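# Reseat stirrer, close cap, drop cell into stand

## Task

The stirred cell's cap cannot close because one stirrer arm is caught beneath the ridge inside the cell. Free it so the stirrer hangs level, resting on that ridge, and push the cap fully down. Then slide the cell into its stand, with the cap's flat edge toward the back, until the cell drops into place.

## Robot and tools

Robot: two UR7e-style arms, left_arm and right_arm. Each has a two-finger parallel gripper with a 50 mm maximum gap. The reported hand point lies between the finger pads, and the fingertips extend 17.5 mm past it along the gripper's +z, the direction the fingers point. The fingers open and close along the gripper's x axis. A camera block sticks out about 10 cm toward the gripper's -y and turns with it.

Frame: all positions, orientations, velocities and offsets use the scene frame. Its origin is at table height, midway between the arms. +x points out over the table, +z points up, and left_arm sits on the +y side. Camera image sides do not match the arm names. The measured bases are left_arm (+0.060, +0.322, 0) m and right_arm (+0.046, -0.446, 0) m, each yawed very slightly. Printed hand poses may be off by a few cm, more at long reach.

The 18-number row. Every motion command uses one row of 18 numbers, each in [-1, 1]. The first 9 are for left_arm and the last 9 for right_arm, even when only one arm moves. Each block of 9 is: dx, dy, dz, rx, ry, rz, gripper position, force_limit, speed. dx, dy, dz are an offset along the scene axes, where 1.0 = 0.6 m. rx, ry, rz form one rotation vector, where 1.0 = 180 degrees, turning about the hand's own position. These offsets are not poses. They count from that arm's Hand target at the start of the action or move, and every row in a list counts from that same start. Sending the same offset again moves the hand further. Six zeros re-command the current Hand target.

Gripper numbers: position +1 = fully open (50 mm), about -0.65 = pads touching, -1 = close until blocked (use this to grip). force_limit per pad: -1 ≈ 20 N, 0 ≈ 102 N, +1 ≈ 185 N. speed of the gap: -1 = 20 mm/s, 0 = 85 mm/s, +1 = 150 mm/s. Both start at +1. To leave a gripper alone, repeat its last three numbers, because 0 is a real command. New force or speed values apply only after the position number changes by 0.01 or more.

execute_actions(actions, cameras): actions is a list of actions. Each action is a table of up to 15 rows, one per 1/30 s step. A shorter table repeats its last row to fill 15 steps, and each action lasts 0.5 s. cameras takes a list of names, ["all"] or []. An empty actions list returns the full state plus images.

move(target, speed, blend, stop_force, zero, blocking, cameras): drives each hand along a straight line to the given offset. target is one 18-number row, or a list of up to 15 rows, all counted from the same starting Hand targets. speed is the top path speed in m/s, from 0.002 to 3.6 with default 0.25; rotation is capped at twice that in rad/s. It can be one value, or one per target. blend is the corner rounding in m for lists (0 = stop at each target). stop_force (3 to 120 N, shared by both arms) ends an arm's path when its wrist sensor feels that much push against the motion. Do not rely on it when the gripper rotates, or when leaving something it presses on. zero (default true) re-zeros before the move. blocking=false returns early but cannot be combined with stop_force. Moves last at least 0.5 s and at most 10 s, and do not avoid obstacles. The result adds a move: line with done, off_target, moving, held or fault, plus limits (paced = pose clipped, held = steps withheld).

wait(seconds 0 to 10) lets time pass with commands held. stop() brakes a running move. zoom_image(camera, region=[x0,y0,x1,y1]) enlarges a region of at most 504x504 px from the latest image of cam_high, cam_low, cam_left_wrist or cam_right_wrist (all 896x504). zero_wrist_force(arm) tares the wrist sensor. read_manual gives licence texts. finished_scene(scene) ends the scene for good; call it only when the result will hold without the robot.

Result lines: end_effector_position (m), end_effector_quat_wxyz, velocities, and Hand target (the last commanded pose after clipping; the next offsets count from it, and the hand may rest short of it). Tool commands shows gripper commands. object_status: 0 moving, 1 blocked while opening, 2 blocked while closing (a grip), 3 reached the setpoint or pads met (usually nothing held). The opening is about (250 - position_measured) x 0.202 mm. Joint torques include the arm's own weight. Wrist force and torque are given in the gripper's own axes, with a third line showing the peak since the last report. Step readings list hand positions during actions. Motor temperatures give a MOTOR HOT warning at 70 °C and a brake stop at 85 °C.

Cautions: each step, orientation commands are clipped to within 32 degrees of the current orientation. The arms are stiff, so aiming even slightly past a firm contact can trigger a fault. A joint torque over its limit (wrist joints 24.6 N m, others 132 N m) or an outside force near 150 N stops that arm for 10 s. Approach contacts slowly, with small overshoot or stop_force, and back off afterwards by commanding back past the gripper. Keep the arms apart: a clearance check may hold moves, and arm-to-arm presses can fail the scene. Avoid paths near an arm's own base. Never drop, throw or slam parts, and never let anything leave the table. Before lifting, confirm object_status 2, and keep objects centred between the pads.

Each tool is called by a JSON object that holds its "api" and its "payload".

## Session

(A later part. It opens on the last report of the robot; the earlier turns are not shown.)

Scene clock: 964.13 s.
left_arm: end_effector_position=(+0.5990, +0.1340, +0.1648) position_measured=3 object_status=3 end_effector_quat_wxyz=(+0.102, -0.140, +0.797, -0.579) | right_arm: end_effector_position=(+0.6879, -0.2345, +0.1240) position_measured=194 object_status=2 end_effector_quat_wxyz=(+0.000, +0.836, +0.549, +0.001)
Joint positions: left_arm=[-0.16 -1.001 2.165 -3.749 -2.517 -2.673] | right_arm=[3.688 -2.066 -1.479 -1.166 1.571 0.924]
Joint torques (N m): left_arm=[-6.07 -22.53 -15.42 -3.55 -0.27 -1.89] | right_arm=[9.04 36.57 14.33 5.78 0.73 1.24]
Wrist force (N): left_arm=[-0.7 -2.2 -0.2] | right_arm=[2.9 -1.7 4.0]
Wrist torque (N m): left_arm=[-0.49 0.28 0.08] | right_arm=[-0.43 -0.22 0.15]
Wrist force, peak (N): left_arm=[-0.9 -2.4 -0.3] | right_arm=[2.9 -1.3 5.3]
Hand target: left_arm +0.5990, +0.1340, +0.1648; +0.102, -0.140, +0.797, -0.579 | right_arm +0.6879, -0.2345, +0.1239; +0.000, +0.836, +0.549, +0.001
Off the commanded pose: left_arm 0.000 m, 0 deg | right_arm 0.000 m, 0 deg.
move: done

{"api": "move", "payload": {"target": [[0,0,0,0,0,0,1,1,1,0,0,-0.0003,0,0,0,-1,-0.4,-1]], "speed": 0.004}}

Scene clock: 967.87 s.
left_arm: end_effector_position=(+0.5990, +0.1340, +0.1648) position_measured=3 object_status=3 end_effector_quat_wxyz=(+0.102, -0.140, +0.797, -0.579) | right_arm: end_effector_position=(+0.6879, -0.2345, +0.1237) position_measured=194 object_status=2 end_effector_quat_wxyz=(+0.000, +0.836, +0.549, +0.001)
Joint positions: left_arm=[-0.16 -1.001 2.165 -3.749 -2.517 -2.673] | right_arm=[3.688 -2.066 -1.479 -1.165 1.571 0.924]
Joint torques (N m): left_arm=[-7.32 -22.98 -15.69 -3.53 -0.3 -1.9] | right_arm=[3.82 27.91 9.47 5.24 0.81 1.49]
Wrist force (N): left_arm=[-0.4 -2.1 -0.2] | right_arm=[1.7 -4.6 -8.3]
Wrist torque (N m): left_arm=[-0.48 0.23 0.08] | right_arm=[-0.42 -0.25 0.15]
Wrist force, peak (N): left_arm=[-0.7 -2.3 -0.1] | right_arm=[1.7 -4.6 -8.3]
Hand target: left_arm +0.5990, +0.1340, +0.1648; +0.102, -0.140, +0.797, -0.579 | right_arm +0.6879, -0.2345, +0.1237; +0.000, +0.836, +0.549, +0.001
Off the commanded pose: left_arm 0.000 m, 0 deg | right_arm 0.000 m, 0 deg.
move: done

{"api": "move", "payload": {"target": [[0,0,0,0,0,0,1,1,1,-0.00015,0.00007,0.0002,0,0,0,-1,-0.4,-1]], "speed": 0.004}}

Scene clock: 974.23 s.
left_arm: end_effector_position=(+0.5990, +0.1340, +0.1648) position_measured=3 object_status=3 end_effector_quat_wxyz=(+0.102, -0.140, +0.797, -0.579) | right_arm: end_effector_position=(+0.6878, -0.2345, +0.1237) position_measured=194 object_status=2 end_effector_quat_wxyz=(+0.000, +0.836, +0.549, +0.001)
Joint positions: left_arm=[-0.16 -1.001 2.165 -3.749 -2.517 -2.673] | right_arm=[3.688 -2.066 -1.479 -1.165 1.571 0.924]
Joint torques (N m): left_arm=[-6.03 -22.81 -15.18 -3.47 -0.3 -2] | right_arm=[9.36 53.41 9.04 0.69 0.53 1.89]
Wrist force (N): left_arm=[-0.6 -2.1 -0.1] | right_arm=[1.6 -4.4 -8.0]
Wrist torque (N m): left_arm=[-0.48 0.25 0.07] | right_arm=[-0.45 -0.26 0.15]
Wrist force, peak (N): left_arm=[-0.8 -2.5 -0.3] | right_arm=[1.7 -5.3 -11.0]
Hand target: left_arm +0.5990, +0.1340, +0.1648; +0.102, -0.140, +0.797, -0.579 | right_arm +0.6878, -0.2345, +0.1238; +0.000, +0.836, +0.549, +0.001
Off the commanded pose: left_arm 0.000 m, 0 deg | right_arm 0.000 m, 0 deg.
move: done

{"api": "move", "payload": {"target": [[0,0,0,0,0,0,1,1,1,-0.0001,0.00005,0.0002,0,0,0,-1,-0.4,-1]], "speed": 0.004}}

Scene clock: 976.17 s.
left_arm: end_effector_position=(+0.5990, +0.1340, +0.1648) position_measured=3 object_status=3 end_effector_quat_wxyz=(+0.102, -0.140, +0.797, -0.579) | right_arm: end_effector_position=(+0.6878, -0.2345, +0.1239) position_measured=194 object_status=2 end_effector_quat_wxyz=(+0.000, +0.836, +0.549, +0.001)
Joint positions: left_arm=[-0.16 -1.001 2.165 -3.749 -2.517 -2.673] | right_arm=[3.688 -2.065 -1.479 -1.166 1.571 0.925]
Joint torques (N m): left_arm=[-7.02 -23.34 -16.14 -3.47 -0.39 -2.09] | right_arm=[10.8 58.82 17.39 1.05 0.49 1.8]
Wrist force (N): left_arm=[-0.6 -2.0 0.0] | right_arm=[2.3 -1.8 0.3]
Wrist torque (N m): left_arm=[-0.47 0.25 0.08] | right_arm=[-0.46 -0.21 0.15]
Wrist force, peak (N): left_arm=[-0.8 -2.3 -0.1] | right_arm=[1.6 -4.3 -7.8]
Hand target: left_arm +0.5990, +0.1340, +0.1648; +0.102, -0.140, +0.797, -0.579 | right_arm +0.6878, -0.2345, +0.1239; +0.000, +0.836, +0.549, +0.001
Off the commanded pose: left_arm 0.000 m, 0 deg | right_arm 0.000 m, 0 deg.
move: done

{"api": "move", "payload": {"target": [[0,0,0,0,0,0,1,1,1,0,0,0,0,0,0,0.05,-0.4,-0.7]], "speed": 0.01, "cameras": ["cam_right_wrist"]}}

Scene clock: 979.37 s.
left_arm: end_effector_position=(+0.5990, +0.1340, +0.1648) position_measured=3 object_status=3 end_effector_quat_wxyz=(+0.102, -0.140, +0.797, -0.579) | right_arm: end_effector_position=(+0.6877, -0.2345, +0.1239) position_measured=145 object_status=3 end_effector_quat_wxyz=(+0.000, +0.836, +0.549, +0.001)
Joint positions: left_arm=[-0.16 -1.001 2.165 -3.749 -2.517 -2.673] | right_arm=[3.688 -2.065 -1.479 -1.166 1.571 0.925]
Joint torques (N m): left_arm=[-7.06 -23.13 -15.89 -3.49 -0.24 -2.05] | right_arm=[9.71 59.08 27.83 1.38 0.27 1.67]
Wrist force (N): left_arm=[-0.6 -2.1 -0.2] | right_arm=[2.7 -1.3 3.0]
Wrist torque (N m): left_arm=[-0.48 0.25 0.08] | right_arm=[-0.45 -0.21 0.14]
Wrist force, peak (N): left_arm=[-0.6 -2.4 -0.3] | right_arm=[2.9 -1.3 3.2]
Hand target: left_arm +0.5990, +0.1340, +0.1648; +0.102, -0.140, +0.797, -0.579 | right_arm +0.6878, -0.2345, +0.1239; +0.000, +0.836, +0.549, +0.001
Off the commanded pose: left_arm 0.000 m, 0 deg | right_arm 0.000 m, 0 deg.
move: done
camera_calibration:
cam_right_wrist: T_world_to_cam=[[0.38669, 0.922188, 0.00624457, -0.040547], [0.859755, -0.362944, 0.359295, -0.70557], [0.333604, -0.133567, -0.933203, -0.0178286], [0, 0, 0, 1]] pos_world=[0.628244, -0.221072, 0.237123]
Images, in order (width x height): cam_right_wrist 896x504.

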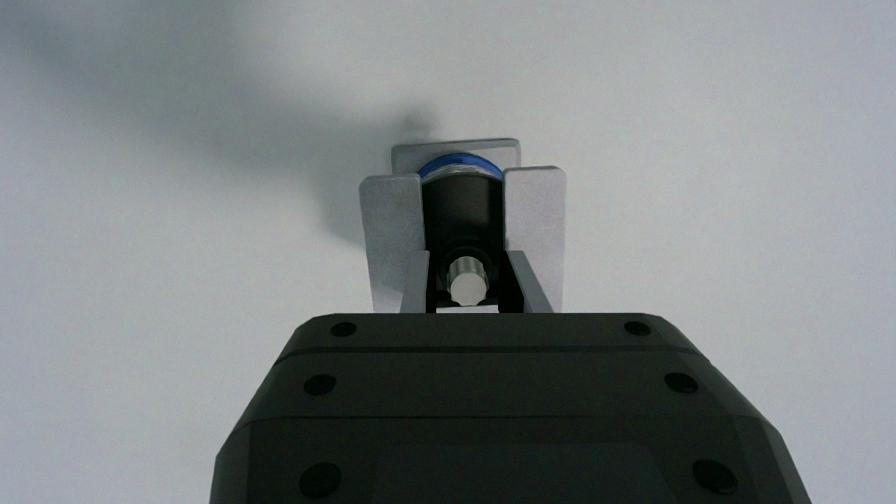

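{"api": "move", "payload": {"target": [[0,0,0,0,0,0,1,1,1,0,0,0.01,0,0,0,0.05,-0.4,-0.7],[0,0,0,0,0,0,1,1,1,0,0,0.062,0,0,0,0.05,-0.4,-0.7]], "speed": [0.015,0.06], "blend": [0.002,0], "cameras": ["cam_right_wrist","cam_left_wrist"]}}

Scene clock: 983.17 s.
left_arm: end_effector_position=(+0.5990, +0.1340, +0.1648) position_measured=3 object_status=3 end_effector_quat_wxyz=(+0.102, -0.140, +0.797, -0.579) | right_arm: end_effector_position=(+0.6878, -0.2345, +0.1610) position_measured=145 object_status=3 end_effector_quat_wxyz=(+0.000, +0.836, +0.549, +0.001)
Joint positions: left_arm=[-0.16 -1.001 2.165 -3.749 -2.517 -2.673] | right_arm=[3.688 -2.034 -1.426 -1.25 1.571 0.925]
Joint torques (N m): left_arm=[-6.1 -22.59 -15.6 -3.35 -0.41 -1.93] | right_arm=[6.25 59.1 36.45 0.77 -0.78 1.62]
Wrist force (N): left_arm=[-0.5 -2.0 0.0] | right_arm=[2.7 -1.3 2.8]
Wrist torque (N m): left_arm=[-0.46 0.25 0.08] | right_arm=[-0.44 -0.21 0.13]
Wrist force, peak (N): left_arm=[-0.8 -2.4 -0.2] | right_arm=[3.0 -1.2 3.2]
Hand target: left_arm +0.5990, +0.1340, +0.1648; +0.102, -0.140, +0.797, -0.579 | right_arm +0.6878, -0.2345, +0.1611; +0.000, +0.836, +0.549, +0.001
Off the commanded pose: left_arm 0.000 m, 0 deg | right_arm 0.000 m, 0 deg.
move: done
camera_calibration:
cam_left_wrist: T_world_to_cam=[[-0.949214, -0.31463, 0.000487553, 0.613406], [-0.195805, 0.589514, -0.783666, 0.182405], [0.246278, -0.743963, -0.621182, 0.189998], [0, 0, 0, 1]] pos_world=[0.571178, 0.226817, 0.260669]
cam_right_wrist: T_world_to_cam=[[0.386678, 0.922194, 0.00628084, -0.0407798], [0.859726, -0.362933, 0.359375, -0.718901], [0.333693, -0.133563, -0.933172, 0.0167293], [0, 0, 0, 1]] pos_world=[0.628245, -0.221072, 0.274223]
Images, in order (width x height): cam_left_wrist 896x504, cam_right_wrist 896x504.

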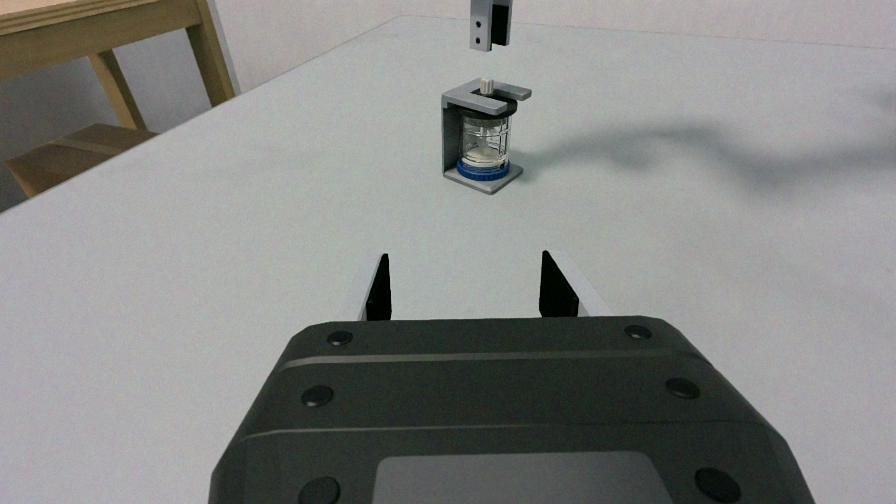

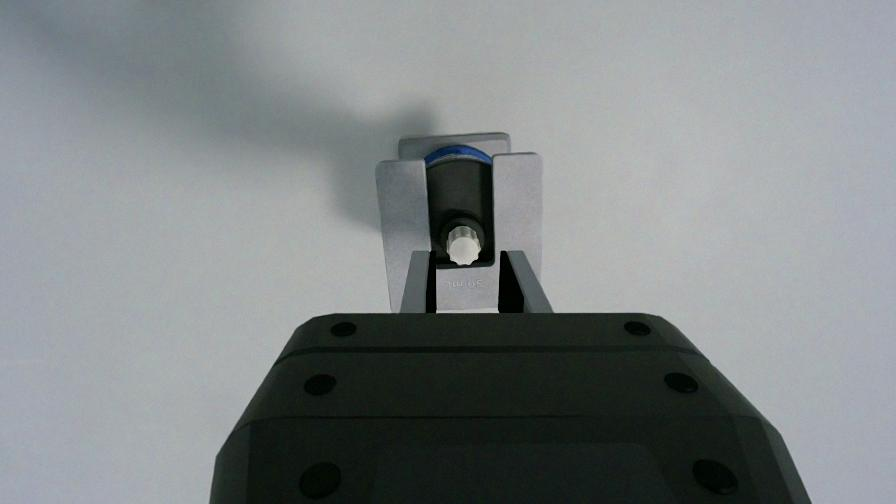

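{"api": "zoom_image", "payload": {"camera": "cam_left_wrist", "region": [430, 70, 545, 200]}}

{"api": "zoom_image", "payload": {"camera": "cam_right_wrist", "region": [370, 120, 560, 320]}}

Scaled by 3.877 from the camera's 896x504 image, which has a finer 1280x720 frame.

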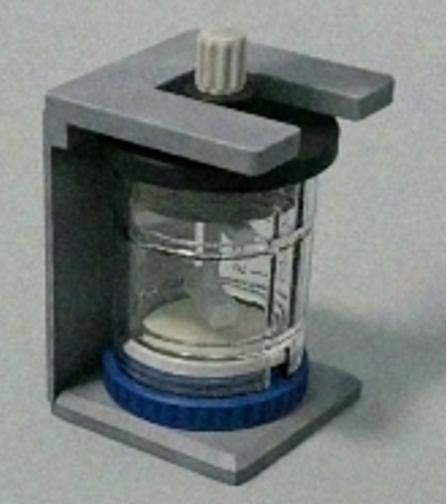

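Scaled by 2.520 from the camera's 896x504 image, which has a finer 1280x720 frame.

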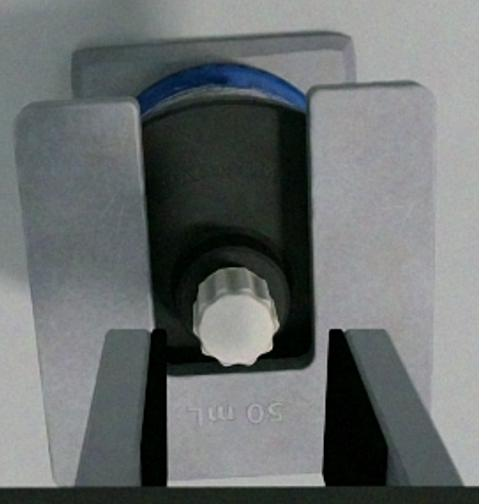

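{"api": "finished_scene", "payload": {"scene": 2}}

The scene is finished: the task was done.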